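# Move wooden block from bench onto cart floor

## Task

Pick the wooden block up from the bench and lay it flat on the floor of the cart, at the cart's handle end next to the profiles. The drop flap must be left open, and anything already in place must stay in place. At the finish both grippers must hold nothing and be away from the cart, the robot must have released the block and backed off, it must be upright and not leaning, and no part of it may be in contact with anything.

## Robot and tools

ROBOT. A Rainbow Robotics RB-Y1: a base with two drive wheels ahead of two rear casters, a folding torso (the lower part is called the leg), a head with head_camera, and two seven-joint arms with parallel grippers. Each hand has a wrist camera (left_wrist_camera, right_wrist_camera) in a case sticking out sideways that can strike things. The base is 0.58 m wide, extends 0.10 m in front of the wheel axle and 0.57 m behind it, sweeps a 0.58 m radius when turning in place, and cannot drive sideways.

FRAMES. Base frame: origin on the floor between the drive wheels, x forward, y left, z up, metres. left_hand and right_hand are printed in this frame: the point between the finger pads, 0.03 m back from the tips; fingers point along the hand's -z, close along its x. The chest point is also in base frame. Odometry frame is the base frame as it was at scene start; base_odometry counts wheel rotation only, so slip and bumps corrupt it. Heading in rad, left positive, -3.142 to 3.142.

TOOL move. One action per call; all arguments are optional. Allowed shapes: base and/or joints (plus optional min_time_s, contact_limits); or target alone or with min_time_s; or contact_limits alone. No action just returns state and pictures.
- base: a single object {x_m_s, turn_rad_s, for_s}, a velocity command held for for_s seconds, then braking. x_m_s forward speed in m/s, magnitude 0.005 to 0.4 or 0; turn_rad_s left-positive in rad/s, magnitude 0.02 to 1.509 or 0; for_s 0.1 to 5. Omitted speeds are 0. Acceleration 0.4 m/s² (turns 0.5 rad/s²), so coasting continues up to 1 s (turns 3.1 s) after for_s. Distance is roughly speed times for_s. If |x_m_s| + 0.27·|turn_rad_s| exceeds 0.4, both shrink proportionally. The base does not stop on contact.
- joints: an object of absolute joint targets keyed by name (radians, grippers in metres of pad opening). Ranges: torso_squat_rad 0..1.2 (higher lowers the chest), torso_shift_rad -0.3..0.6 (hips forward), torso_pitch_rad -0.2..1.4 (forward bow), torso_yaw_rad -1.5..1.5 (left positive; raise both arms outward 0.2 rad first). Combined torso limits: squat+shift<=1.52; squat-shift+pitch<=1.57; shift+0.5pitch-0.4squat<=0.7; shift+0.3pitch-0.5squat<=0.39. Arms: shoulder_pitch ±2.356 (negative swings forward/up); left_shoulder_roll 0..3.141, right_shoulder_roll -3.141..0 (outward lift); shoulder_yaw ±2.094; elbow -2.617..0.01 (negative bends); forearm_roll ±3.141; wrist_pitch -1.57..1.919; hand_roll ±2.705; gripper 0..0.1. head_pan_rad ±0.523, head_tilt_rad -0.35..1.57 (positive looks down).
- target: moves one hand to an absolute pose: side "left" or "right", x, y, z in metres in base frame (-3 to 3), quat_wxyz as printed. It is solved once to joint angles so the hand follows an arc; break long moves into short steps. It cannot run while another move is running.
- min_time_s: 0.1 to 8, the minimum duration of each arm/head/torso motion.
- contact_limits: per gripper (left_gripper_m, right_gripper_m) current in mA, 200 to 672.5; starts at 672.5 and persists.
- cameras: list of camera names or "all"; [] for none. blocking: true (default) waits until everything rests; false returns in about 0.5 s.

TOOL wait: seconds 0 to 10, optional cameras; returns state and images. TOOL stop: brakes all running motions. TOOL zoom_image: camera plus region [x0,y0,x1,y1] in pixels, at most 504 by 504, on the latest image. TOOL read_manual: licence texts only. TOOL finished_scene: scene number; ends the scene, call nothing after it.

RESULTS. "move" reads done or the worst status. Hand status: reached (within 10 mm, 2 degrees), short (with error), or refused (with reason; later calls in the reply are then skipped). Joint words: off_target (resting away from target, maybe still pushing), time_out, contact_stop (torso only), limit_stop_at_<name> (built-in limit or body guard), not_followed (arm collision check held the command), torque_fault, limit_stop_at_motor_heat. A stop you did not order halts the rest of the reply. on_its_own reports uncommanded behaviour. lidar_m: 12 ranges in 30-degree sectors starting straight ahead and going counter-clockwise, from a plane 0.23 m high. motor_effort: wheel load in percent, peak in brackets; at rest usually under 30. Torques and wrist force/torque are raw and offset; external torques estimate outside load.

GRIPPING. Command an opening at least 0.005 m narrower than the object; off_target or done are both fine then. Lower contact_limits to soften the grip.

AVOID. Hard arm-on-arm contact or one gripper closing on the other's fingers (can end the scene); arm loads reaching joint torque limits (left/right shoulders 65.8, elbows 33.8, wrist joints 23.5 N m), which freeze the robot for 10 s; motors overheating from sustained stretched or loaded poses; driving into furniture (wheels cut out, robot may rotate or tip, especially with the upper body caught under an edge); heavy loads far forward; hitting fixed things hard; dropping the block from height or releasing it while moving; leaving the robot tilted or in contact with anything at the end.

Each tool is called after ">>>" in YAML: its name, and indented under it one key for each argument.

## Session

>>> move:
  joints: {"head_pan_rad": 0.5, "head_tilt_rad": 0.6}
  cameras: ["head_camera"]

>>> move:
  joints: {"head_pan_rad": 0, "head_tilt_rad": 0.7}
  cameras: ["head_camera"]

>>> move:
  joints: {"head_pan_rad": -0.5, "head_tilt_rad": 0.6}
  cameras: ["head_camera"]

Scene clock: 1.00 s.
Joint torques (N m): left_arm=[-1.56 -0.75 0.68 -0.48 -0.13 -0.55 -0.13] | right_arm=[-3.64 -0.59 -0.78 -1.41 0.04 -0.56 0]
External joint torques (N m): left_arm=[-0.17 -0.9 0.67 0.08 -0.14 -0.13 -0.12] | right_arm=[-0.04 0.53 -0.73 0.22 -0.02 0.03 -0.02]
Motor temperatures (°C): left_arm=[30 28 31 35 34 32 37] | right_arm=[34 30 31 30 35 36 34]
Wrist force (N): left_arm=[-0.1 1.3 -7.8] | right_arm=[-2.6 0.9 -4.7]
Wrist torque (N m): left_arm=[-0.30 0.15 0.11] | right_arm=[-0.08 -0.10 -0.10]
Wrist force, peak (N): left_arm=[0.1 1.6 -7.9] | right_arm=[-2.9 0.8 -5.4]
move: done
base_odometry: x=+0.000 y=+0.000 heading=+0.000
lidar_m: 0.74 1.04 1.57 4.56 1.51 1.06 1.01 1.09 1.44 3.61 1.10 0.79
base_status: not commanded
joint_positions: torso_squat_rad=+0.350 torso_shift_rad=+0.000 torso_pitch_rad=+0.000 torso_yaw_rad=+0.000 left_shoulder_pitch_rad=+0.037 left_shoulder_roll_rad=+0.004 left_shoulder_yaw_rad=-0.043 left_elbow_rad=-0.196 left_forearm_roll_rad=-0.014 left_wrist_pitch_rad=+0.002 left_hand_roll_rad=+0.027 left_gripper_m=+0.099 right_shoulder_pitch_rad=-0.040 right_shoulder_roll_rad=-0.021 right_shoulder_yaw_rad=-0.018 right_elbow_rad=-0.235 right_forearm_roll_rad=+0.049 right_wrist_pitch_rad=-0.014 right_hand_roll_rad=+0.035 right_gripper_m=+0.099 head_pan_rad=+0.500 head_tilt_rad=+0.600
joint_status: all done
wheel_motors_off: 0
motor_effort: left_wheel=+0(1) right_wheel=+0(2)
chest: x=-0.2280 y=+0.0001 z=+1.2475 quat_wxyz=(+1.000, +0.000, +0.000, +0.000) (m; base frame)
left_hand: x=-0.1598 y=+0.2200 z=+0.5653 quat_wxyz=(+0.997, +0.000, -0.079, -0.009) (m; base frame)
right_hand: x=-0.0823 y=-0.2360 z=+0.5770 quat_wxyz=(+0.989, -0.016, -0.142, +0.041) (m; base frame)
pictures: head_camera
camera_calibration:
head_camera: T_world_to_cam=[[0.480762, -0.876288, -0.0314125, 0.143715], [-0.465904, -0.224934, -0.855767, 1.19443], [0.742833, 0.426055, -0.516406, 0.845605], [0, 0, 0, 1]] pos_world=[-0.140746, 0.0343292, 1.46335]

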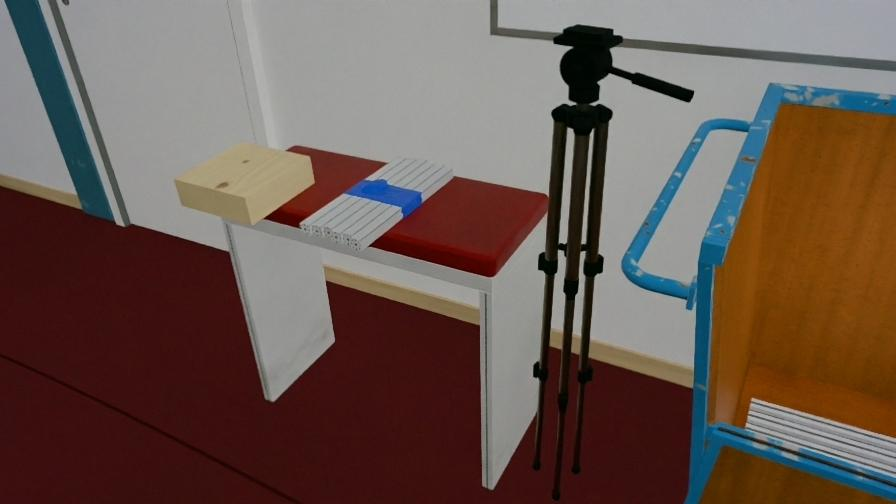

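Scene clock: 2.00 s.
Joint torques (N m): left_arm=[-1.64 -0.97 0.92 -0.58 -0.05 -0.7 -0.06] | right_arm=[-3.38 -0.49 -0.73 -1.49 -0.09 -0.58 -0.03]
External joint torques (N m): left_arm=[-0.26 -1.12 0.91 -0.03 -0.05 -0.28 -0.05] | right_arm=[0.22 0.63 -0.69 0.15 -0.15 0.01 -0.05]
Motor temperatures (°C): left_arm=[30 28 31 35 34 32 37] | right_arm=[34 30 31 30 35 36 34]
Wrist force (N): left_arm=[0.0 1.1 -7.6] | right_arm=[-2.7 1.0 -4.6]
Wrist torque (N m): left_arm=[-0.30 0.17 0.11] | right_arm=[-0.10 -0.12 -0.10]
Wrist force, peak (N): left_arm=[-0.7 1.3 -8.3] | right_arm=[-2.9 1.1 -5.3]
move: done
base_odometry: x=+0.000 y=+0.000 heading=+0.000
lidar_m: 0.73 1.03 1.56 4.57 1.51 1.07 1.02 1.08 1.44 3.62 1.08 0.79
base_status: not commanded
joint_positions: torso_squat_rad=+0.350 torso_shift_rad=+0.000 torso_pitch_rad=+0.000 torso_yaw_rad=+0.000 left_shoulder_pitch_rad=+0.037 left_shoulder_roll_rad=+0.004 left_shoulder_yaw_rad=-0.043 left_elbow_rad=-0.196 left_forearm_roll_rad=-0.014 left_wrist_pitch_rad=+0.002 left_hand_roll_rad=+0.027 left_gripper_m=+0.099 right_shoulder_pitch_rad=-0.040 right_shoulder_roll_rad=-0.021 right_shoulder_yaw_rad=-0.018 right_elbow_rad=-0.235 right_forearm_roll_rad=+0.049 right_wrist_pitch_rad=-0.014 right_hand_roll_rad=+0.035 right_gripper_m=+0.099 head_pan_rad=+0.000 head_tilt_rad=+0.700
joint_status: all done
wheel_motors_off: 0
motor_effort: left_wheel=+0(1) right_wheel=-1(2)
chest: x=-0.2280 y=+0.0001 z=+1.2475 quat_wxyz=(+1.000, +0.000, +0.000, +0.000) (m; base frame)
left_hand: x=-0.1598 y=+0.2200 z=+0.5653 quat_wxyz=(+0.997, +0.000, -0.079, -0.009) (m; base frame)
right_hand: x=-0.0823 y=-0.2360 z=+0.5770 quat_wxyz=(+0.989, -0.016, -0.142, +0.041) (m; base frame)
pictures: head_camera
camera_calibration:
head_camera: T_world_to_cam=[[-0.00129999, -0.999504, -0.0314624, 0.0444858], [-0.599497, 0.0259607, -0.799956, 1.08611], [0.800376, 0.0178217, -0.599233, 0.97739], [0, 0, 0, 1]] pos_world=[-0.131105, -0.00115113, 1.45592]

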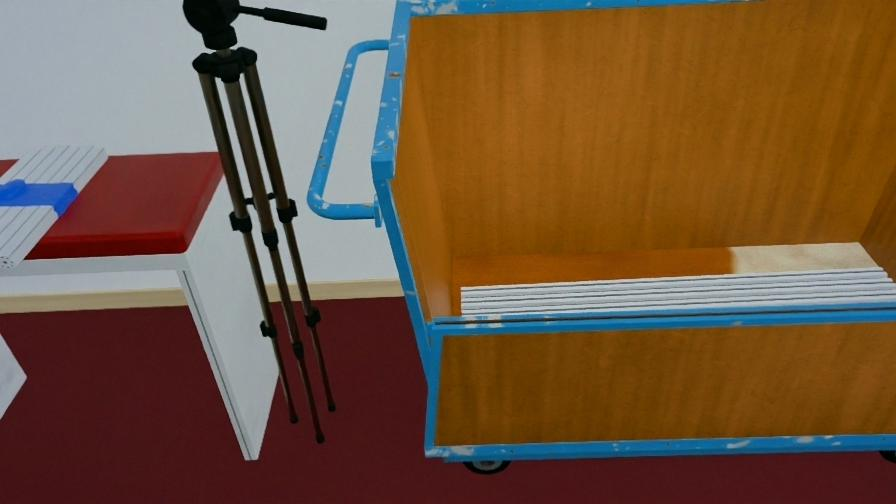

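Scene clock: 3.00 s.
Joint torques (N m): left_arm=[-1.94 -0.63 0.83 -0.39 -0.06 -0.65 -0.03] | right_arm=[-3.51 -0.52 -0.78 -1.54 -0.02 -0.58 0.02]
External joint torques (N m): left_arm=[-0.56 -0.78 0.82 0.16 -0.06 -0.23 -0.02] | right_arm=[0.09 0.6 -0.74 0.09 -0.08 0.02 0]
Motor temperatures (°C): left_arm=[30 28 31 35 34 32 37] | right_arm=[34 30 31 30 35 36 34]
Wrist force (N): left_arm=[-0.6 1.8 -7.9] | right_arm=[-2.8 0.9 -4.8]
Wrist torque (N m): left_arm=[-0.38 0.07 0.06] | right_arm=[-0.08 -0.13 -0.12]
Wrist force, peak (N): left_arm=[0.3 1.8 -8.1] | right_arm=[-2.9 1.1 -5.5]
move: done
base_odometry: x=+0.000 y=+0.000 heading=+0.000
lidar_m: 0.74 1.04 1.57 4.56 1.51 1.09 1.02 1.08 1.43 3.60 1.10 0.78
base_status: not commanded
joint_positions: torso_squat_rad=+0.350 torso_shift_rad=+0.000 torso_pitch_rad=+0.000 torso_yaw_rad=+0.000 left_shoulder_pitch_rad=+0.037 left_shoulder_roll_rad=+0.004 left_shoulder_yaw_rad=-0.043 left_elbow_rad=-0.196 left_forearm_roll_rad=-0.014 left_wrist_pitch_rad=+0.002 left_hand_roll_rad=+0.027 left_gripper_m=+0.099 right_shoulder_pitch_rad=-0.040 right_shoulder_roll_rad=-0.021 right_shoulder_yaw_rad=-0.018 right_elbow_rad=-0.235 right_forearm_roll_rad=+0.049 right_wrist_pitch_rad=-0.014 right_hand_roll_rad=+0.035 right_gripper_m=+0.099 head_pan_rad=-0.500 head_tilt_rad=+0.600
joint_status: all done
wheel_motors_off: 0
motor_effort: left_wheel=+0(1) right_wheel=-1(1)
chest: x=-0.2280 y=+0.0001 z=+1.2475 quat_wxyz=(+1.000, +0.000, +0.000, +0.000) (m; base frame)
left_hand: x=-0.1598 y=+0.2200 z=+0.5653 quat_wxyz=(+0.997, +0.000, -0.079, -0.009) (m; base frame)
right_hand: x=-0.0823 y=-0.2360 z=+0.5770 quat_wxyz=(+0.989, -0.016, -0.142, +0.041) (m; base frame)
pictures: head_camera
camera_calibration:
head_camera: T_world_to_cam=[[-0.477517, -0.87806, -0.0314197, -0.053747], [-0.440952, 0.270428, -0.855821, 1.19955], [0.75996, -0.394815, -0.516316, 0.849156], [0, 0, 0, 1]] pos_world=[-0.142045, -0.0363253, 1.46335]

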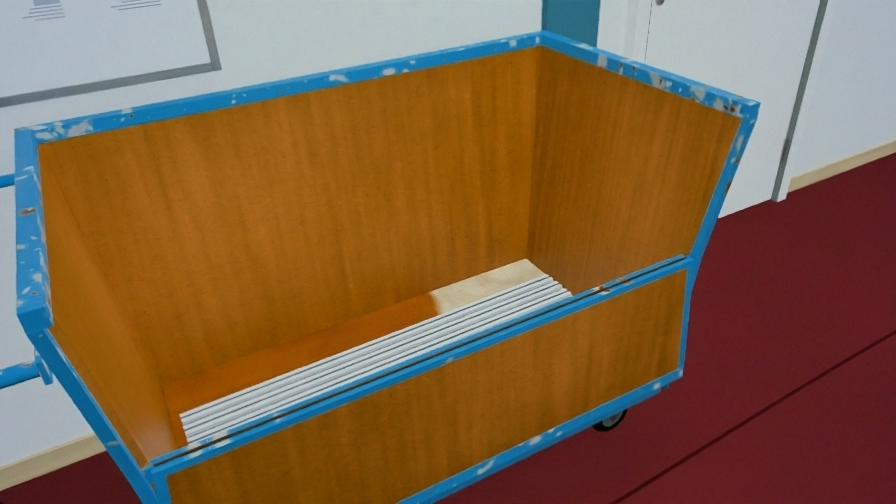

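>>> move:
  base: {"turn_rad_s": 0.8, "for_s": 1.963}
  joints: {"torso_squat_rad": 0.9, "head_pan_rad": 0, "head_tilt_rad": 0.7, "right_shoulder_pitch_rad": -0.904, "right_shoulder_roll_rad": -0.505, "right_shoulder_yaw_rad": 1.629, "right_elbow_rad": -1.221, "right_forearm_roll_rad": -2.413, "right_wrist_pitch_rad": -1.217, "right_hand_roll_rad": 0.848, "left_shoulder_roll_rad": 0.2}
  min_time_s: 3
  cameras: []

>>> move:
  base: {"x_m_s": 0.4, "for_s": 3.37}
  cameras: []

>>> move:
  base: {"turn_rad_s": -0.8, "for_s": 1.963}
  cameras: []

>>> move:
  base: {"x_m_s": 0.3, "for_s": 1.1}
  cameras: ["head_camera", "right_wrist_camera"]

Scene clock: 12.47 s.
Joint torques (N m): left_arm=[-1.58 4.95 1.29 -0.4 -0.04 -0.59 -0.08] | right_arm=[-20.48 -5.94 -6.04 -1.57 1.38 -1.34 0.06]
External joint torques (N m): left_arm=[-0.25 -0.84 0.78 0.05 -0.07 -0.2 -0.08] | right_arm=[-1.63 -0.41 0.96 -0.38 -0.05 -0.07 0.01]
Motor temperatures (°C): left_arm=[30 28 31 35 34 32 37] | right_arm=[34 30 31 30 35 36 34]
Wrist force (N): left_arm=[-0.5 -0.1 -7.6] | right_arm=[-7.3 0.6 1.5]
Wrist torque (N m): left_arm=[-0.22 0.10 0.10] | right_arm=[-0.12 -0.41 -0.09]
Wrist force, peak (N): left_arm=[0.2 1.5 -8.5] | right_arm=[-7.7 0.7 1.6]
move: done
base_odometry: x=+0.000 y=+0.000 heading=+1.573
lidar_m: 4.37 1.50 1.06 1.02 1.07 1.43 3.73 1.10 0.80 0.76 1.04 1.57
base_status: done (sent for 1.97 of 1.97 s)
joint_positions: torso_squat_rad=+0.900 torso_shift_rad=+0.000 torso_pitch_rad=+0.000 torso_yaw_rad=+0.000 left_shoulder_pitch_rad=+0.037 left_shoulder_roll_rad=+0.200 left_shoulder_yaw_rad=-0.043 left_elbow_rad=-0.196 left_forearm_roll_rad=-0.014 left_wrist_pitch_rad=+0.002 left_hand_roll_rad=+0.027 left_gripper_m=+0.099 right_shoulder_pitch_rad=-0.904 right_shoulder_roll_rad=-0.505 right_shoulder_yaw_rad=+1.629 right_elbow_rad=-1.221 right_forearm_roll_rad=-2.413 right_wrist_pitch_rad=-1.217 right_hand_roll_rad=+0.848 right_gripper_m=+0.099 head_pan_rad=+0.000 head_tilt_rad=+0.700
joint_status: all done
wheel_motors_off: 0
motor_effort: left_wheel=+3(32) right_wheel=+17(51)
chest: x=-0.2280 y=+0.0001 z=+1.0251 quat_wxyz=(+1.000, +0.000, +0.000, +0.000) (m; base frame)
left_hand: x=-0.1611 y=+0.3678 z=+0.3572 quat_wxyz=(+0.992, +0.097, -0.077, -0.020) (m; base frame)
right_hand: x=+0.3299 y=-0.1303 z=+0.7777 quat_wxyz=(+0.707, +0.000, -0.707, +0.000) (m; base frame)
pictures: none
No camera images: "cameras" was empty.

Scene clock: 17.20 s.
Joint torques (N m): left_arm=[-1.14 4.67 1.41 -0.39 -0.02 -0.62 -0.08] | right_arm=[-19.97 -6.39 -6.06 -1.33 1.52 -1.15 0.07]
External joint torques (N m): left_arm=[0.19 -1.12 0.9 0.05 -0.04 -0.23 -0.07] | right_arm=[-1.12 -0.85 0.94 -0.14 0.09 0.12 0.02]
Motor temperatures (°C): left_arm=[30 28 31 35 34 32 37] | right_arm=[34 30 31 30 35 36 34]
Wrist force (N): left_arm=[0.0 0.4 -7.3] | right_arm=[-7.1 0.9 1.6]
Wrist torque (N m): left_arm=[-0.27 0.17 0.10] | right_arm=[-0.15 -0.43 -0.08]
Wrist force, peak (N): left_arm=[0.1 -0.1 -8.4] | right_arm=[-7.4 0.9 2.0]
move: done
base_odometry: x=-0.004 y=+1.347 heading=+1.574
lidar_m: 4.25 1.52 1.09 1.04 1.08 1.48 3.86 1.46 1.21 0.90 1.54 2.07
base_status: done (sent for 3.37 of 3.37 s)
joint_positions: torso_squat_rad=+0.900 torso_shift_rad=+0.000 torso_pitch_rad=+0.000 torso_yaw_rad=+0.000 left_shoulder_pitch_rad=+0.037 left_shoulder_roll_rad=+0.200 left_shoulder_yaw_rad=-0.043 left_elbow_rad=-0.196 left_forearm_roll_rad=-0.014 left_wrist_pitch_rad=+0.002 left_hand_roll_rad=+0.027 left_gripper_m=+0.099 right_shoulder_pitch_rad=-0.904 right_shoulder_roll_rad=-0.505 right_shoulder_yaw_rad=+1.629 right_elbow_rad=-1.221 right_forearm_roll_rad=-2.413 right_wrist_pitch_rad=-1.217 right_hand_roll_rad=+0.848 right_gripper_m=+0.099 head_pan_rad=+0.000 head_tilt_rad=+0.700
joint_status: not commanded
wheel_motors_off: 0
motor_effort: left_wheel=+15(43) right_wheel=-14(51)
chest: x=-0.2279 y=+0.0001 z=+1.0251 quat_wxyz=(+1.000, +0.000, +0.000, +0.000) (m; base frame)
left_hand: x=-0.1611 y=+0.3679 z=+0.3572 quat_wxyz=(+0.992, +0.097, -0.077, -0.020) (m; base frame)
right_hand: x=+0.3300 y=-0.1302 z=+0.7777 quat_wxyz=(+0.707, +0.000, -0.707, +0.000) (m; base frame)
pictures: none
No camera images: "cameras" was empty.

Scene clock: 21.10 s.
Joint torques (N m): left_arm=[-1.67 4.41 1.36 -0.29 -0.01 -0.66 -0.04] | right_arm=[-19.93 -5.94 -5.85 -1.29 1.55 -1.26 0.02]
External joint torques (N m): left_arm=[-0.34 -1.38 0.85 0.15 -0.03 -0.27 -0.03] | right_arm=[-1.08 -0.4 1.15 -0.1 0.12 0.01 -0.03]
Motor temperatures (°C): left_arm=[30 28 31 35 34 32 37] | right_arm=[34 30 31 30 35 36 34]
Wrist force (N): left_arm=[0.2 -0.2 -7.6] | right_arm=[-7.3 0.9 1.1]
Wrist torque (N m): left_arm=[-0.23 0.17 0.09] | right_arm=[-0.14 -0.42 -0.12]
Wrist force, peak (N): left_arm=[0.4 0.0 -8.1] | right_arm=[-7.7 0.8 1.7]
move: done
base_odometry: x=-0.004 y=+1.347 heading=+0.001
lidar_m: 0.88 1.51 2.05 4.25 1.55 1.10 1.04 1.10 1.48 3.70 1.46 1.19
base_status: done (sent for 1.97 of 1.97 s)
joint_positions: torso_squat_rad=+0.900 torso_shift_rad=+0.000 torso_pitch_rad=+0.000 torso_yaw_rad=+0.000 left_shoulder_pitch_rad=+0.037 left_shoulder_roll_rad=+0.200 left_shoulder_yaw_rad=-0.043 left_elbow_rad=-0.196 left_forearm_roll_rad=-0.014 left_wrist_pitch_rad=+0.002 left_hand_roll_rad=+0.027 left_gripper_m=+0.099 right_shoulder_pitch_rad=-0.904 right_shoulder_roll_rad=-0.505 right_shoulder_yaw_rad=+1.629 right_elbow_rad=-1.221 right_forearm_roll_rad=-2.413 right_wrist_pitch_rad=-1.217 right_hand_roll_rad=+0.848 right_gripper_m=+0.099 head_pan_rad=+0.000 head_tilt_rad=+0.700
joint_status: not commanded
wheel_motors_off: 0
motor_effort: left_wheel=+21(41) right_wheel=+1(46)
chest: x=-0.2280 y=+0.0001 z=+1.0251 quat_wxyz=(+1.000, +0.000, +0.000, +0.000) (m; base frame)
left_hand: x=-0.1612 y=+0.3679 z=+0.3572 quat_wxyz=(+0.992, +0.097, -0.077, -0.020) (m; base frame)
right_hand: x=+0.3299 y=-0.1302 z=+0.7777 quat_wxyz=(+0.707, +0.000, -0.707, +0.000) (m; base frame)
pictures: none
No camera images: "cameras" was empty.

Scene clock: 23.30 s.
Joint torques (N m): left_arm=[-0.87 4.18 1.25 -0.36 -0.17 -0.58 -0.05] | right_arm=[-19.66 -6 -5.88 -1.31 1.45 -1.21 0.15]
External joint torques (N m): left_arm=[0.46 -1.61 0.74 0.09 -0.19 -0.19 -0.04] | right_arm=[-0.81 -0.47 1.12 -0.11 0.02 0.06 0.1]
Motor temperatures (°C): left_arm=[30 28 31 35 34 32 37] | right_arm=[34 30 31 30 35 36 34]
Wrist force (N): left_arm=[0.0 0.4 -7.9] | right_arm=[-7.1 0.6 1.4]
Wrist torque (N m): left_arm=[-0.27 0.13 0.05] | right_arm=[-0.13 -0.38 -0.14]
Wrist force, peak (N): left_arm=[0.2 0.8 -8.3] | right_arm=[-7.5 0.8 1.3]
move: done
base_odometry: x=+0.326 y=+1.347 heading=+0.001
lidar_m: 0.55 1.18 1.60 4.11 2.05 1.46 1.37 1.44 1.92 1.79 0.95 1.06
base_status: done (sent for 1.1 of 1.1 s)
joint_positions: torso_squat_rad=+0.900 torso_shift_rad=+0.000 torso_pitch_rad=+0.000 torso_yaw_rad=+0.000 left_shoulder_pitch_rad=+0.037 left_shoulder_roll_rad=+0.200 left_shoulder_yaw_rad=-0.043 left_elbow_rad=-0.196 left_forearm_roll_rad=-0.014 left_wrist_pitch_rad=+0.002 left_hand_roll_rad=+0.027 left_gripper_m=+0.099 right_shoulder_pitch_rad=-0.904 right_shoulder_roll_rad=-0.505 right_shoulder_yaw_rad=+1.629 right_elbow_rad=-1.221 right_forearm_roll_rad=-2.413 right_wrist_pitch_rad=-1.217 right_hand_roll_rad=+0.848 right_gripper_m=+0.099 head_pan_rad=+0.000 head_tilt_rad=+0.700
joint_status: not commanded
wheel_motors_off: 0
motor_effort: left_wheel=-9(51) right_wheel=+8(41)
chest: x=-0.2279 y=+0.0001 z=+1.0251 quat_wxyz=(+1.000, +0.000, +0.000, +0.000) (m; base frame)
left_hand: x=-0.1610 y=+0.3679 z=+0.3572 quat_wxyz=(+0.992, +0.097, -0.077, -0.020) (m; base frame)
right_hand: x=+0.3300 y=-0.1302 z=+0.7777 quat_wxyz=(+0.707, +0.000, -0.707, +0.000) (m; base frame)
pictures: head_camera, right_wrist_camera
camera_calibration:
head_camera: T_world_to_cam=[[-0.00136931, -0.999502, -0.0315384, 0.0374737], [-0.599625, 0.0260603, -0.799857, 0.908119], [0.80028, 0.0178159, -0.599362, 0.844188], [0, 0, 0, 1]] pos_world=[-0.131005, -0.00125082, 1.23352]
right_wrist_camera: T_world_to_cam=[[0.0262121, -0.0287134, -0.999244, 0.763532], [-0.50646, 0.861424, -0.0380386, 0.335901], [0.861865, 0.507075, 0.00803749, -0.152421], [0, 0, 0, 1]] pos_world=[0.281473, -0.190141, 0.776957]

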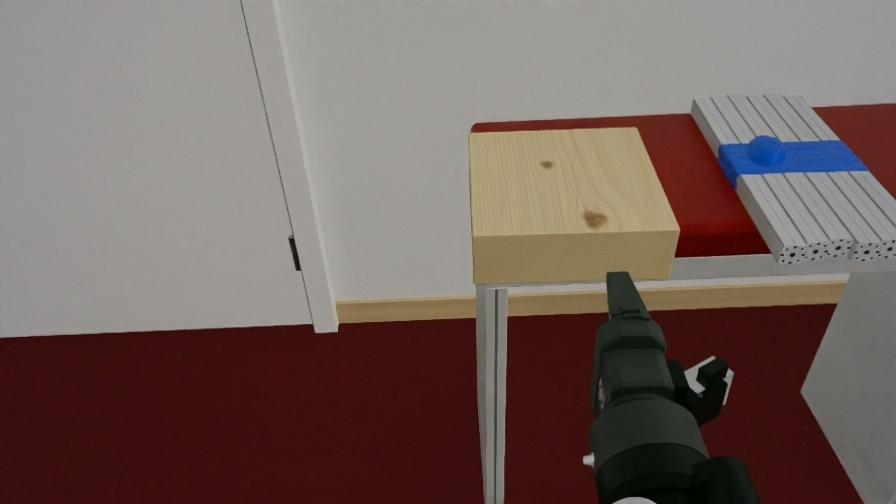

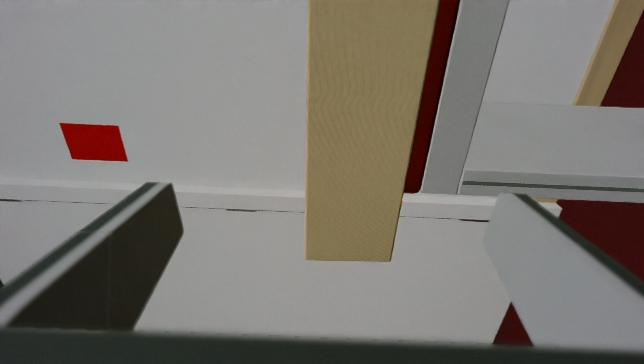

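>>> move:
  target: {"side": "right", "x": 0.35, "y": -0.132, "z": 0.758, "quat_wxyz": [0.707, 0.0106, -0.707, 0.0106]}
  cameras: []

>>> move:
  base: {"x_m_s": 0.1, "for_s": 0.7}
  cameras: ["head_camera", "right_wrist_camera"]

>>> zoom_image:
  camera: "right_wrist_camera"
  region: [100, 0, 540, 364]

Scene clock: 28.97 s.
Joint torques (N m): left_arm=[-1.07 4.32 1.33 -0.28 -0.1 -0.67 -0.07] | right_arm=[-20.54 -4.76 -4.8 0.23 1.18 -1.65 0.16]
External joint torques (N m): left_arm=[0.26 -1.48 0.82 0.16 -0.12 -0.28 -0.07] | right_arm=[-1.07 0.71 1.28 0.44 -0.05 -0.2 0.11]
Motor temperatures (°C): left_arm=[30 28 31 35 34 32 37] | right_arm=[34 30 31 30 35 36 34]
Wrist force (N): left_arm=[-0.5 0.1 -7.1] | right_arm=[-7.2 0.6 1.2]
Wrist torque (N m): left_arm=[-0.20 0.10 0.09] | right_arm=[-0.16 -0.41 -0.14]
Wrist force, peak (N): left_arm=[-0.2 0.3 -8.4] | right_arm=[-7.9 2.6 1.9]
move: done
base_odometry: x=+0.326 y=+1.347 heading=+0.000
lidar_m: 0.56 1.16 1.61 4.10 2.04 1.45 1.37 1.44 1.93 1.77 0.96 1.05
base_status: not commanded
joint_positions: torso_squat_rad=+0.900 torso_shift_rad=+0.000 torso_pitch_rad=+0.000 torso_yaw_rad=+0.000 left_shoulder_pitch_rad=+0.037 left_shoulder_roll_rad=+0.200 left_shoulder_yaw_rad=-0.043 left_elbow_rad=-0.196 left_forearm_roll_rad=-0.014 left_wrist_pitch_rad=+0.002 left_hand_roll_rad=+0.027 left_gripper_m=+0.099 right_shoulder_pitch_rad=-0.907 right_shoulder_roll_rad=-0.428 right_shoulder_yaw_rad=+1.660 right_elbow_rad=-1.004 right_forearm_roll_rad=-2.366 right_wrist_pitch_rad=-1.106 right_hand_roll_rad=+0.718 right_gripper_m=+0.099 head_pan_rad=+0.000 head_tilt_rad=+0.700
joint_status: all done
wheel_motors_off: 0
motor_effort: left_wheel=-10(10) right_wheel=+10(11)
chest: x=-0.2279 y=+0.0001 z=+1.0251 quat_wxyz=(+1.000, +0.000, +0.000, +0.000) (m; base frame)
left_hand: x=-0.1611 y=+0.3679 z=+0.3572 quat_wxyz=(+0.992, +0.097, -0.077, -0.020) (m; base frame)
right_hand: x=+0.3494 y=-0.1321 z=+0.7585 quat_wxyz=(+0.709, +0.010, -0.705, +0.011) (m; base frame)
right_hand_status: reached (checked arc, planned for 0.5 s): 1 mm and 0.3 deg off.
pictures: none
No camera images: "cameras" was empty.

Scene clock: 30.33 s.
Joint torques (N m): left_arm=[-1.15 4.34 1.34 -0.41 -0.06 -0.63 0] | right_arm=[-20.5 -4.41 -5.21 -0.1 1.23 -1.54 0.11]
External joint torques (N m): left_arm=[0.18 -1.46 0.83 0.03 -0.09 -0.24 0.01] | right_arm=[-1.03 1.06 0.87 0.11 0 -0.09 0.06]
Motor temperatures (°C): left_arm=[30 28 31 35 34 32 37] | right_arm=[34 30 31 30 35 36 34]
Wrist force (N): left_arm=[0.3 -0.1 -7.4] | right_arm=[-6.5 0.7 1.6]
Wrist torque (N m): left_arm=[-0.20 0.16 0.08] | right_arm=[-0.13 -0.31 -0.11]
Wrist force, peak (N): left_arm=[-0.5 0.2 -8.0] | right_arm=[-7.4 1.0 1.9]
move: done
base_odometry: x=+0.396 y=+1.347 heading=+0.000
lidar_m: 0.48 1.10 1.50 3.85 2.14 1.53 1.44 1.51 2.03 1.49 0.91 1.05
base_status: done (sent for 0.7 of 0.7 s)
joint_positions: torso_squat_rad=+0.900 torso_shift_rad=+0.000 torso_pitch_rad=+0.000 torso_yaw_rad=+0.000 left_shoulder_pitch_rad=+0.037 left_shoulder_roll_rad=+0.200 left_shoulder_yaw_rad=-0.043 left_elbow_rad=-0.196 left_forearm_roll_rad=-0.014 left_wrist_pitch_rad=+0.002 left_hand_roll_rad=+0.027 left_gripper_m=+0.099 right_shoulder_pitch_rad=-0.908 right_shoulder_roll_rad=-0.428 right_shoulder_yaw_rad=+1.660 right_elbow_rad=-1.004 right_forearm_roll_rad=-2.366 right_wrist_pitch_rad=-1.106 right_hand_roll_rad=+0.718 right_gripper_m=+0.099 head_pan_rad=+0.000 head_tilt_rad=+0.700
joint_status: not commanded
wheel_motors_off: 0
motor_effort: left_wheel=-10(26) right_wheel=+10(32)
chest: x=-0.2280 y=+0.0001 z=+1.0251 quat_wxyz=(+1.000, +0.000, +0.000, +0.000) (m; base frame)
left_hand: x=-0.1611 y=+0.3679 z=+0.3572 quat_wxyz=(+0.992, +0.097, -0.077, -0.020) (m; base frame)
right_hand: x=+0.3494 y=-0.1321 z=+0.7585 quat_wxyz=(+0.709, +0.010, -0.705, +0.011) (m; base frame)
pictures: head_camera, right_wrist_camera
camera_calibration:
head_camera: T_world_to_cam=[[-0.00130483, -0.999504, -0.0314619, 0.0373873], [-0.59956, 0.0259618, -0.799908, 0.908131], [0.800329, 0.0178195, -0.599297, 0.844195], [0, 0, 0, 1]] pos_world=[-0.131105, -0.00125112, 1.23352]
right_wrist_camera: T_world_to_cam=[[0.0226939, -0.0291981, -0.999316, 0.745], [-0.532364, 0.845716, -0.0367999, 0.352748], [0.846212, 0.532835, 0.00364853, -0.155877], [0, 0, 0, 1]] pos_world=[0.302788, -0.193516, 0.75804]

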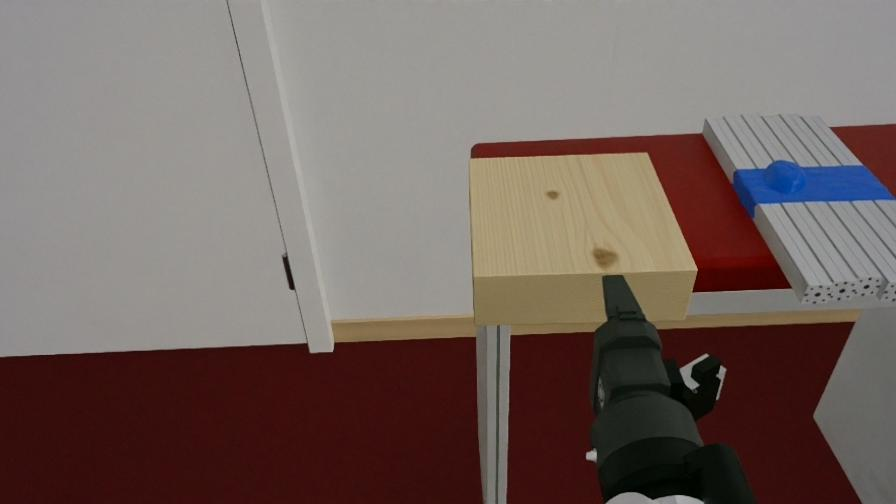

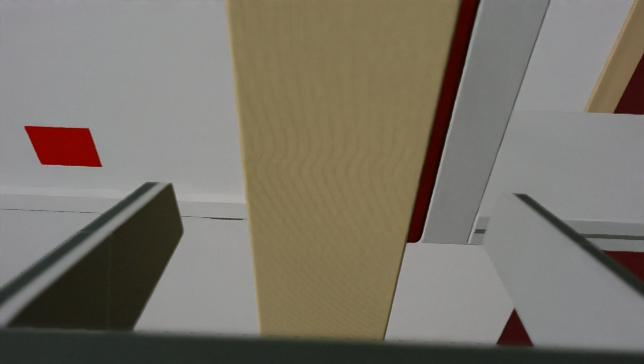

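Scaled by 1.145 from the camera's 644x364 image, which has a finer 1265x715 frame.

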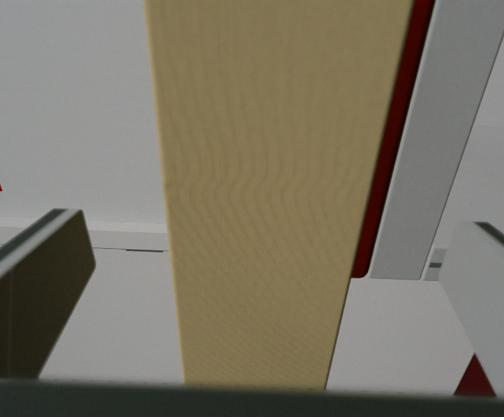

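>>> move:
  target: {"side": "right", "x": 0.35, "y": -0.1, "z": 0.758, "quat_wxyz": [0.707, 0.0106, -0.707, 0.0106]}
  cameras: ["head_camera", "right_wrist_camera"]

Scene clock: 39.60 s.
Joint torques (N m): left_arm=[-1.44 4.42 1.48 -0.39 -0.08 -0.65 -0.04] | right_arm=[-20.56 -4.71 -6.54 0.48 0.93 -1.68 0.18]
External joint torques (N m): left_arm=[-0.11 -1.38 0.97 0.06 -0.1 -0.26 -0.03] | right_arm=[-1.05 -0.36 -0.85 0.79 -0.33 -0.27 0.13]
Motor temperatures (°C): left_arm=[30 28 31 35 34 32 37] | right_arm=[34 30 31 30 35 36 34]
Wrist force (N): left_arm=[0.3 0.8 -7.7] | right_arm=[-7.1 0.9 1.7]
Wrist torque (N m): left_arm=[-0.32 0.21 0.08] | right_arm=[-0.17 -0.40 -0.11]
Wrist force, peak (N): left_arm=[0.2 0.4 -8.1] | right_arm=[-7.4 2.5 2.0]
move: done
base_odometry: x=+0.396 y=+1.347 heading=+0.000
lidar_m: 0.49 1.11 1.51 3.86 2.14 1.52 1.44 1.50 2.01 1.49 0.92 1.05
base_status: not commanded
joint_positions: torso_squat_rad=+0.900 torso_shift_rad=+0.000 torso_pitch_rad=+0.000 torso_yaw_rad=+0.000 left_shoulder_pitch_rad=+0.037 left_shoulder_roll_rad=+0.200 left_shoulder_yaw_rad=-0.043 left_elbow_rad=-0.196 left_forearm_roll_rad=-0.014 left_wrist_pitch_rad=+0.002 left_hand_roll_rad=+0.027 left_gripper_m=+0.099 right_shoulder_pitch_rad=-0.917 right_shoulder_roll_rad=-0.330 right_shoulder_yaw_rad=+1.648 right_elbow_rad=-0.927 right_forearm_roll_rad=-2.384 right_wrist_pitch_rad=-1.108 right_hand_roll_rad=+0.746 right_gripper_m=+0.099 head_pan_rad=+0.000 head_tilt_rad=+0.700
joint_status: all done
wheel_motors_off: 0
motor_effort: left_wheel=-9(11) right_wheel=+7(10)
chest: x=-0.2280 y=+0.0001 z=+1.0251 quat_wxyz=(+1.000, +0.000, +0.000, +0.000) (m; base frame)
left_hand: x=-0.1611 y=+0.3679 z=+0.3572 quat_wxyz=(+0.992, +0.097, -0.077, -0.020) (m; base frame)
right_hand: x=+0.3497 y=-0.0998 z=+0.7579 quat_wxyz=(+0.707, +0.011, -0.707, +0.011) (m; base frame)
right_hand_status: reached (checked arc, planned for 0.4 s): 0 mm and 0.1 deg off.
pictures: head_camera, right_wrist_camera
camera_calibration:
head_camera: T_world_to_cam=[[-0.00130483, -0.999504, -0.0314619, 0.0373873], [-0.59956, 0.0259618, -0.799908, 0.908131], [0.800329, 0.0178195, -0.599297, 0.844195], [0, 0, 0, 1]] pos_world=[-0.131105, -0.00125112, 1.23352]
right_wrist_camera: T_world_to_cam=[[0.026127, -0.0282516, -0.999259, 0.744219], [-0.532719, 0.845446, -0.0378316, 0.32641], [0.845889, 0.533313, 0.00703884, -0.175743], [0, 0, 0, 1]] pos_world=[0.3031, -0.16121, 0.757254]

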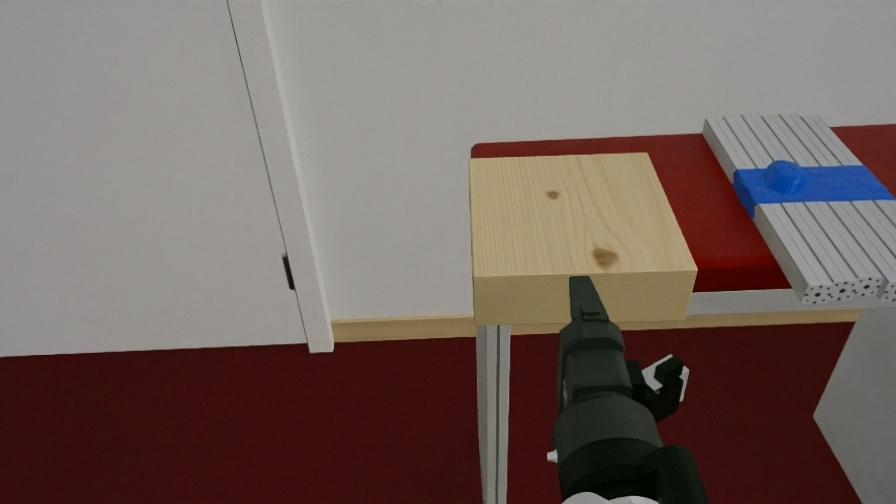

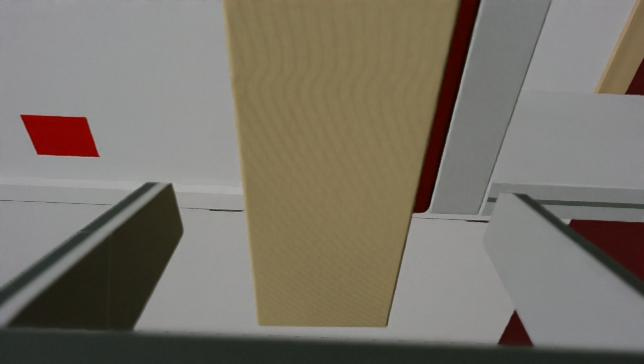

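>>> move:
  base: {"x_m_s": 0.08, "for_s": 0.93}
  cameras: ["head_camera", "right_wrist_camera"]

Scene clock: 42.57 s.
Joint torques (N m): left_arm=[-1.05 4.34 1.37 -0.29 -0.07 -0.67 -0.04] | right_arm=[-20.41 -4.47 -7.27 -0.01 1.11 -1.62 0.12]
External joint torques (N m): left_arm=[0.28 -1.45 0.86 0.15 -0.09 -0.27 -0.03] | right_arm=[-0.89 -0.12 -1.58 0.3 -0.15 -0.21 0.07]
Motor temperatures (°C): left_arm=[30 28 31 35 34 32 37] | right_arm=[34 30 31 30 35 36 34]
Wrist force (N): left_arm=[0.3 -0.4 -7.4] | right_arm=[-7.1 1.0 1.7]
Wrist torque (N m): left_arm=[-0.16 0.13 0.08] | right_arm=[-0.17 -0.35 -0.13]
Wrist force, peak (N): left_arm=[0.0 0.1 -8.5] | right_arm=[-7.7 0.8 1.5]
move: done
base_odometry: x=+0.471 y=+1.347 heading=-0.001
lidar_m: 0.41 1.04 1.42 3.60 2.27 1.61 1.51 1.60 2.12 1.26 0.88 1.05
base_status: done (sent for 0.93 of 0.93 s)
joint_positions: torso_squat_rad=+0.900 torso_shift_rad=+0.000 torso_pitch_rad=+0.000 torso_yaw_rad=+0.000 left_shoulder_pitch_rad=+0.037 left_shoulder_roll_rad=+0.200 left_shoulder_yaw_rad=-0.043 left_elbow_rad=-0.196 left_forearm_roll_rad=-0.014 left_wrist_pitch_rad=+0.002 left_hand_roll_rad=+0.027 left_gripper_m=+0.099 right_shoulder_pitch_rad=-0.917 right_shoulder_roll_rad=-0.330 right_shoulder_yaw_rad=+1.648 right_elbow_rad=-0.927 right_forearm_roll_rad=-2.384 right_wrist_pitch_rad=-1.108 right_hand_roll_rad=+0.746 right_gripper_m=+0.099 head_pan_rad=+0.000 head_tilt_rad=+0.700
joint_status: not commanded
wheel_motors_off: 0
motor_effort: left_wheel=-10(26) right_wheel=+9(35)
chest: x=-0.2279 y=+0.0001 z=+1.0251 quat_wxyz=(+1.000, +0.000, +0.000, +0.000) (m; base frame)
left_hand: x=-0.1611 y=+0.3679 z=+0.3572 quat_wxyz=(+0.992, +0.097, -0.077, -0.020) (m; base frame)
right_hand: x=+0.3498 y=-0.0999 z=+0.7580 quat_wxyz=(+0.707, +0.011, -0.707, +0.011) (m; base frame)
pictures: head_camera, right_wrist_camera
camera_calibration:
head_camera: T_world_to_cam=[[-0.00130568, -0.999504, -0.031463, 0.0373886], [-0.59956, 0.0259632, -0.799908, 0.908131], [0.800329, 0.0178195, -0.599297, 0.844195], [0, 0, 0, 1]] pos_world=[-0.131105, -0.00125112, 1.23352]
right_wrist_camera: T_world_to_cam=[[0.0261795, -0.0283366, -0.999256, 0.744182], [-0.532716, 0.845444, -0.0379315, 0.326622], [0.845889, 0.533312, 0.00703792, -0.175774], [0, 0, 0, 1]] pos_world=[0.3032, -0.16131, 0.757254]

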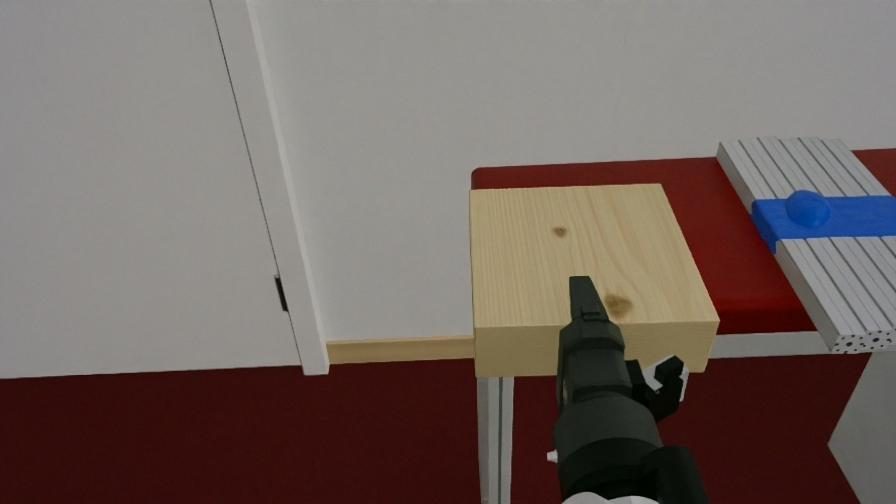

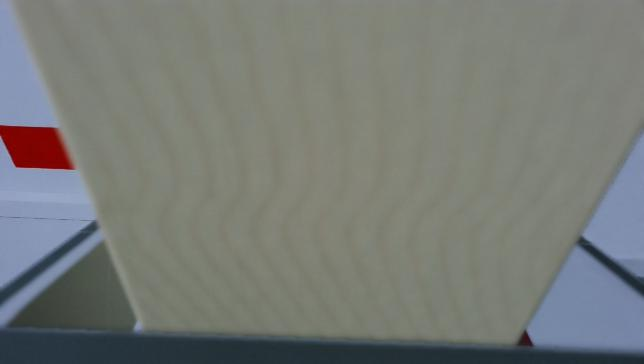

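>>> move:
  joints: {"right_gripper_m": 0.05}
  cameras: ["right_wrist_camera"]

>>> move:
  joints: {"torso_squat_rad": 0.87}
  min_time_s: 1
  cameras: ["head_camera", "right_wrist_camera"]

Scene clock: 44.97 s.
Joint torques (N m): left_arm=[-1.71 4.42 1.48 -0.36 -0.15 -0.56 -0.07] | right_arm=[-19.68 -4.69 -6.89 0.14 0.61 -0.75 0.03]
External joint torques (N m): left_arm=[-0.38 -1.37 0.97 0.08 -0.18 -0.16 -0.06] | right_arm=[-0.16 -0.33 -1.2 0.45 -0.66 0.66 -0.02]
Motor temperatures (°C): left_arm=[30 28 31 35 34 32 37] | right_arm=[34 30 31 30 35 36 34]
Wrist force (N): left_arm=[-0.2 0.2 -7.2] | right_arm=[-3.6 0.6 2.3]
Wrist torque (N m): left_arm=[-0.26 0.13 0.09] | right_arm=[-0.03 -0.75 -0.19]
Wrist force, peak (N): left_arm=[-0.4 -0.2 -8.6] | right_arm=[-7.4 0.8 1.3]
move: off_target
base_odometry: x=+0.471 y=+1.347 heading=-0.001
lidar_m: 0.41 1.04 1.40 3.62 2.27 1.61 1.53 1.58 2.12 1.27 0.88 1.05
base_status: not commanded
joint_positions: torso_squat_rad=+0.900 torso_shift_rad=+0.000 torso_pitch_rad=+0.000 torso_yaw_rad=+0.000 left_shoulder_pitch_rad=+0.037 left_shoulder_roll_rad=+0.200 left_shoulder_yaw_rad=-0.043 left_elbow_rad=-0.196 left_forearm_roll_rad=-0.014 left_wrist_pitch_rad=+0.002 left_hand_roll_rad=+0.027 left_gripper_m=+0.099 right_shoulder_pitch_rad=-0.917 right_shoulder_roll_rad=-0.330 right_shoulder_yaw_rad=+1.648 right_elbow_rad=-0.927 right_forearm_roll_rad=-2.384 right_wrist_pitch_rad=-1.108 right_hand_roll_rad=+0.746 right_gripper_m=+0.075 head_pan_rad=+0.000 head_tilt_rad=+0.700
joint_status: right_gripper_m off_target (ended at +0.075, target +0.050)
wheel_motors_off: 0
motor_effort: left_wheel=-11(11) right_wheel=+8(11)
chest: x=-0.2280 y=+0.0001 z=+1.0251 quat_wxyz=(+1.000, +0.000, +0.000, +0.000) (m; base frame)
left_hand: x=-0.1611 y=+0.3679 z=+0.3572 quat_wxyz=(+0.992, +0.097, -0.077, -0.020) (m; base frame)
right_hand: x=+0.3498 y=-0.0998 z=+0.7581 quat_wxyz=(+0.707, +0.011, -0.707, +0.011) (m; base frame)
pictures: right_wrist_camera
camera_calibration:
right_wrist_camera: T_world_to_cam=[[0.026537, -0.0283499, -0.999246, 0.744168], [-0.532628, 0.84549, -0.0381327, 0.326675], [0.845934, 0.533238, 0.00733678, -0.176081], [0, 0, 0, 1]] pos_world=[0.303201, -0.161211, 0.757356]

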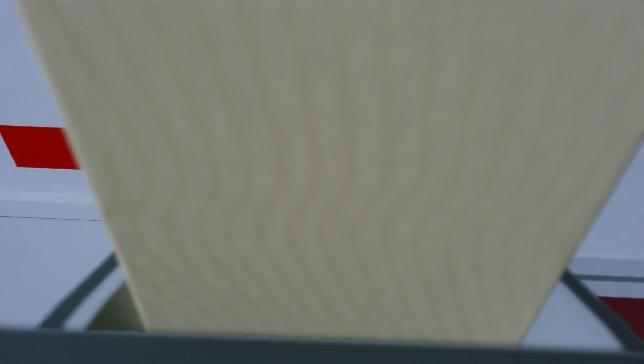

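Scene clock: 46.27 s.
Joint torques (N m): left_arm=[-1.03 4.24 1.34 -0.43 0.12 -0.6 0] | right_arm=[-32.64 -4.87 -8.66 0.9 5.36 -6.61 0.12]
External joint torques (N m): left_arm=[0.27 -1.55 0.83 0 0.1 -0.21 0] | right_arm=[-13.18 -0.55 -2.99 1.22 4.09 -5.2 0.07]
Motor temperatures (°C): left_arm=[30 28 31 35 34 32 37] | right_arm=[34 30 31 30 35 36 34]
Wrist force (N): left_arm=[-0.4 0.0 -7.2] | right_arm=[-28.7 1.0 0.7]
Wrist torque (N m): left_arm=[-0.19 0.10 0.12] | right_arm=[-0.09 1.81 -0.35]
Wrist force, peak (N): left_arm=[0.4 0.4 -8.3] | right_arm=[-29.0 1.6 1.0]
move: done
base_odometry: x=+0.471 y=+1.347 heading=-0.001
lidar_m: 0.42 1.04 1.41 3.61 2.24 1.59 1.51 1.58 2.12 1.26 0.87 1.07
base_status: not commanded
joint_positions: torso_squat_rad=+0.870 torso_shift_rad=+0.000 torso_pitch_rad=+0.001 torso_yaw_rad=+0.000 left_shoulder_pitch_rad=+0.037 left_shoulder_roll_rad=+0.200 left_shoulder_yaw_rad=-0.043 left_elbow_rad=-0.196 left_forearm_roll_rad=-0.014 left_wrist_pitch_rad=+0.002 left_hand_roll_rad=+0.027 left_gripper_m=+0.099 right_shoulder_pitch_rad=-0.914 right_shoulder_roll_rad=-0.330 right_shoulder_yaw_rad=+1.649 right_elbow_rad=-0.927 right_forearm_roll_rad=-2.385 right_wrist_pitch_rad=-1.107 right_hand_roll_rad=+0.746 right_gripper_m=+0.074 head_pan_rad=+0.000 head_tilt_rad=+0.700
joint_status: all done
wheel_motors_off: 0
motor_effort: left_wheel=-9(11) right_wheel=+8(10)
chest: x=-0.2275 y=+0.0001 z=+1.0413 quat_wxyz=(+1.000, +0.000, +0.001, +0.000) (m; base frame)
left_hand: x=-0.1613 y=+0.3679 z=+0.3734 quat_wxyz=(+0.992, +0.097, -0.076, -0.020) (m; base frame)
right_hand: x=+0.3490 y=-0.1003 z=+0.7715 quat_wxyz=(+0.709, +0.011, -0.705, +0.011) (m; base frame)
pictures: head_camera, right_wrist_camera
camera_calibration:
head_camera: T_world_to_cam=[[-0.00133649, -0.999504, -0.03146, 0.0378915], [-0.60036, 0.0259615, -0.799308, 0.920657], [0.799729, 0.017819, -0.600097, 0.854268], [0, 0, 0, 1]] pos_world=[-0.130406, -0.00125112, 1.24973]
right_wrist_camera: T_world_to_cam=[[0.0205398, -0.0281749, -0.999392, 0.759794], [-0.532529, 0.845696, -0.0347866, 0.324607], [0.846162, 0.53292, 0.00236653, -0.171509], [0, 0, 0, 1]] pos_world=[0.302381, -0.161712, 0.77103]

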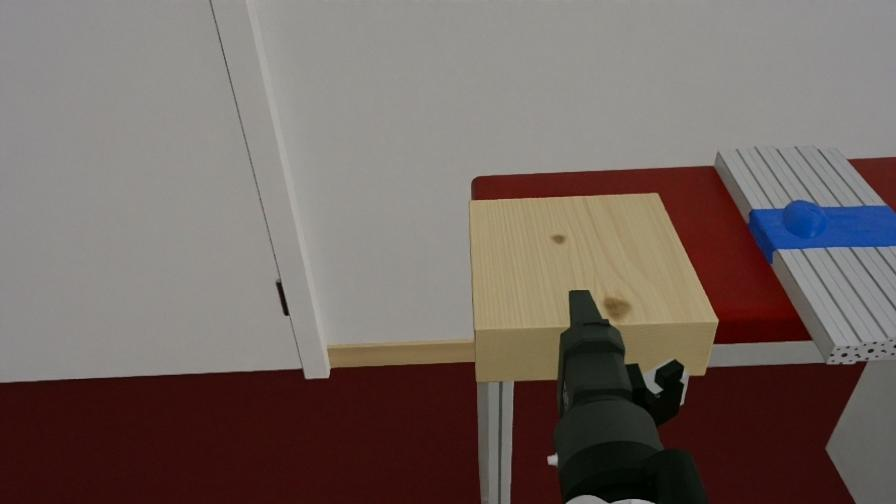

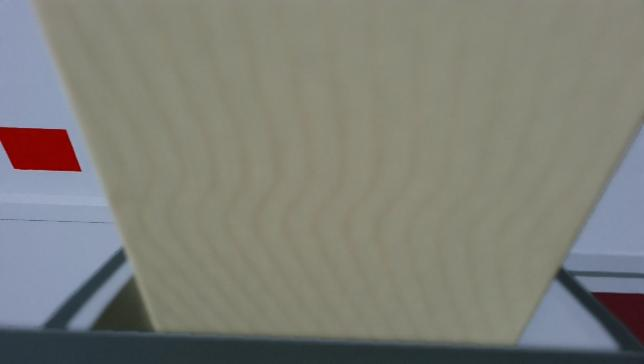

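>>> move:
  joints: {"torso_squat_rad": 0.65}
  min_time_s: 1.5
  cameras: ["head_camera", "right_wrist_camera"]

Scene clock: 49.13 s.
Joint torques (N m): left_arm=[-1.22 4.32 1.32 -0.39 -0.1 -0.62 -0.01] | right_arm=[-33.55 -4.8 -8.67 1.23 5.64 -6.85 0.14]
External joint torques (N m): left_arm=[0.08 -1.47 0.81 0.04 -0.13 -0.24 0] | right_arm=[-14.09 -0.47 -3 1.55 4.37 -5.44 0.09]
Motor temperatures (°C): left_arm=[30 28 31 35 34 32 37] | right_arm=[35 30 31 30 35 37 34]
Wrist force (N): left_arm=[0.3 0.4 -7.2] | right_arm=[-28.3 1.2 0.9]
Wrist torque (N m): left_arm=[-0.23 0.21 0.08] | right_arm=[-0.11 1.83 -0.35]
Wrist force, peak (N): left_arm=[0.1 -0.3 -8.2] | right_arm=[-29.6 1.1 0.9]
move: done
base_odometry: x=+0.471 y=+1.347 heading=-0.001
lidar_m: 0.40 1.04 1.41 3.59 2.25 1.60 1.51 1.60 2.12 1.26 0.88 1.06
base_status: not commanded
joint_positions: torso_squat_rad=+0.650 torso_shift_rad=+0.000 torso_pitch_rad=+0.001 torso_yaw_rad=+0.000 left_shoulder_pitch_rad=+0.037 left_shoulder_roll_rad=+0.200 left_shoulder_yaw_rad=-0.043 left_elbow_rad=-0.196 left_forearm_roll_rad=-0.014 left_wrist_pitch_rad=+0.002 left_hand_roll_rad=+0.027 left_gripper_m=+0.099 right_shoulder_pitch_rad=-0.914 right_shoulder_roll_rad=-0.330 right_shoulder_yaw_rad=+1.649 right_elbow_rad=-0.927 right_forearm_roll_rad=-2.385 right_wrist_pitch_rad=-1.107 right_hand_roll_rad=+0.746 right_gripper_m=+0.074 head_pan_rad=+0.000 head_tilt_rad=+0.700
joint_status: all done
wheel_motors_off: 0
motor_effort: left_wheel=-9(10) right_wheel=+10(11)
chest: x=-0.2275 y=+0.0001 z=+1.1472 quat_wxyz=(+1.000, +0.000, +0.001, +0.000) (m; base frame)
left_hand: x=-0.1613 y=+0.3680 z=+0.4793 quat_wxyz=(+0.992, +0.097, -0.076, -0.020) (m; base frame)
right_hand: x=+0.3489 y=-0.1003 z=+0.8772 quat_wxyz=(+0.709, +0.011, -0.705, +0.011) (m; base frame)
pictures: head_camera, right_wrist_camera
camera_calibration:
head_camera: T_world_to_cam=[[-0.00133649, -0.999504, -0.03146, 0.04122], [-0.60036, 0.0259615, -0.799308, 1.00522], [0.799729, 0.017819, -0.600097, 0.917758], [0, 0, 0, 1]] pos_world=[-0.130406, -0.00125112, 1.35553]
right_wrist_camera: T_world_to_cam=[[0.0201284, -0.0280788, -0.999403, 0.865679], [-0.532546, 0.845698, -0.0344861, 0.327975], [0.846162, 0.532922, 0.0020693, -0.171412], [0, 0, 0, 1]] pos_world=[0.30228, -0.161712, 0.876828]

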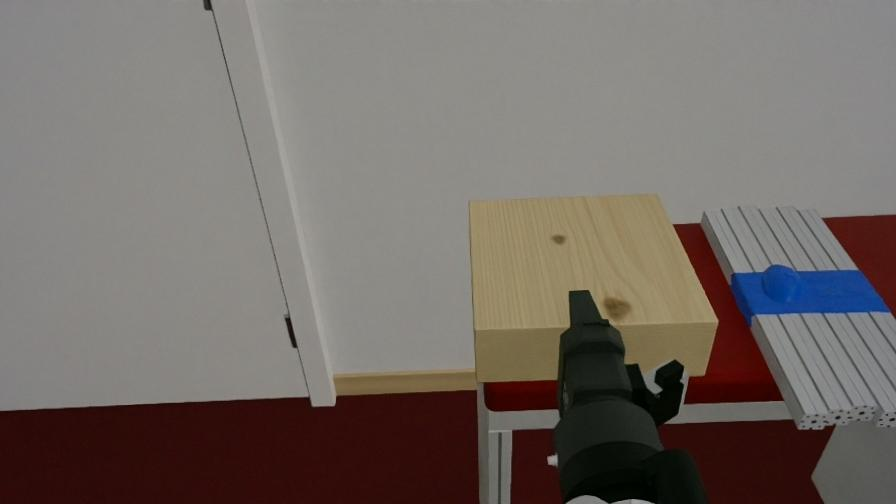

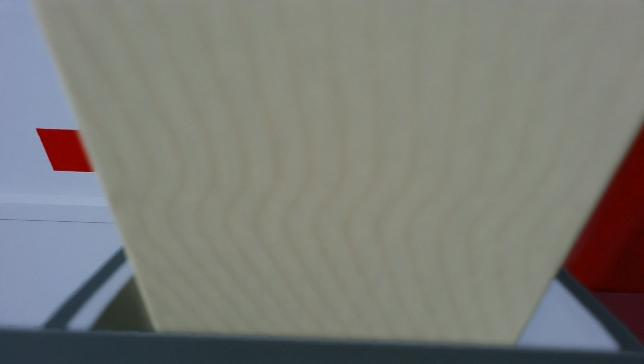

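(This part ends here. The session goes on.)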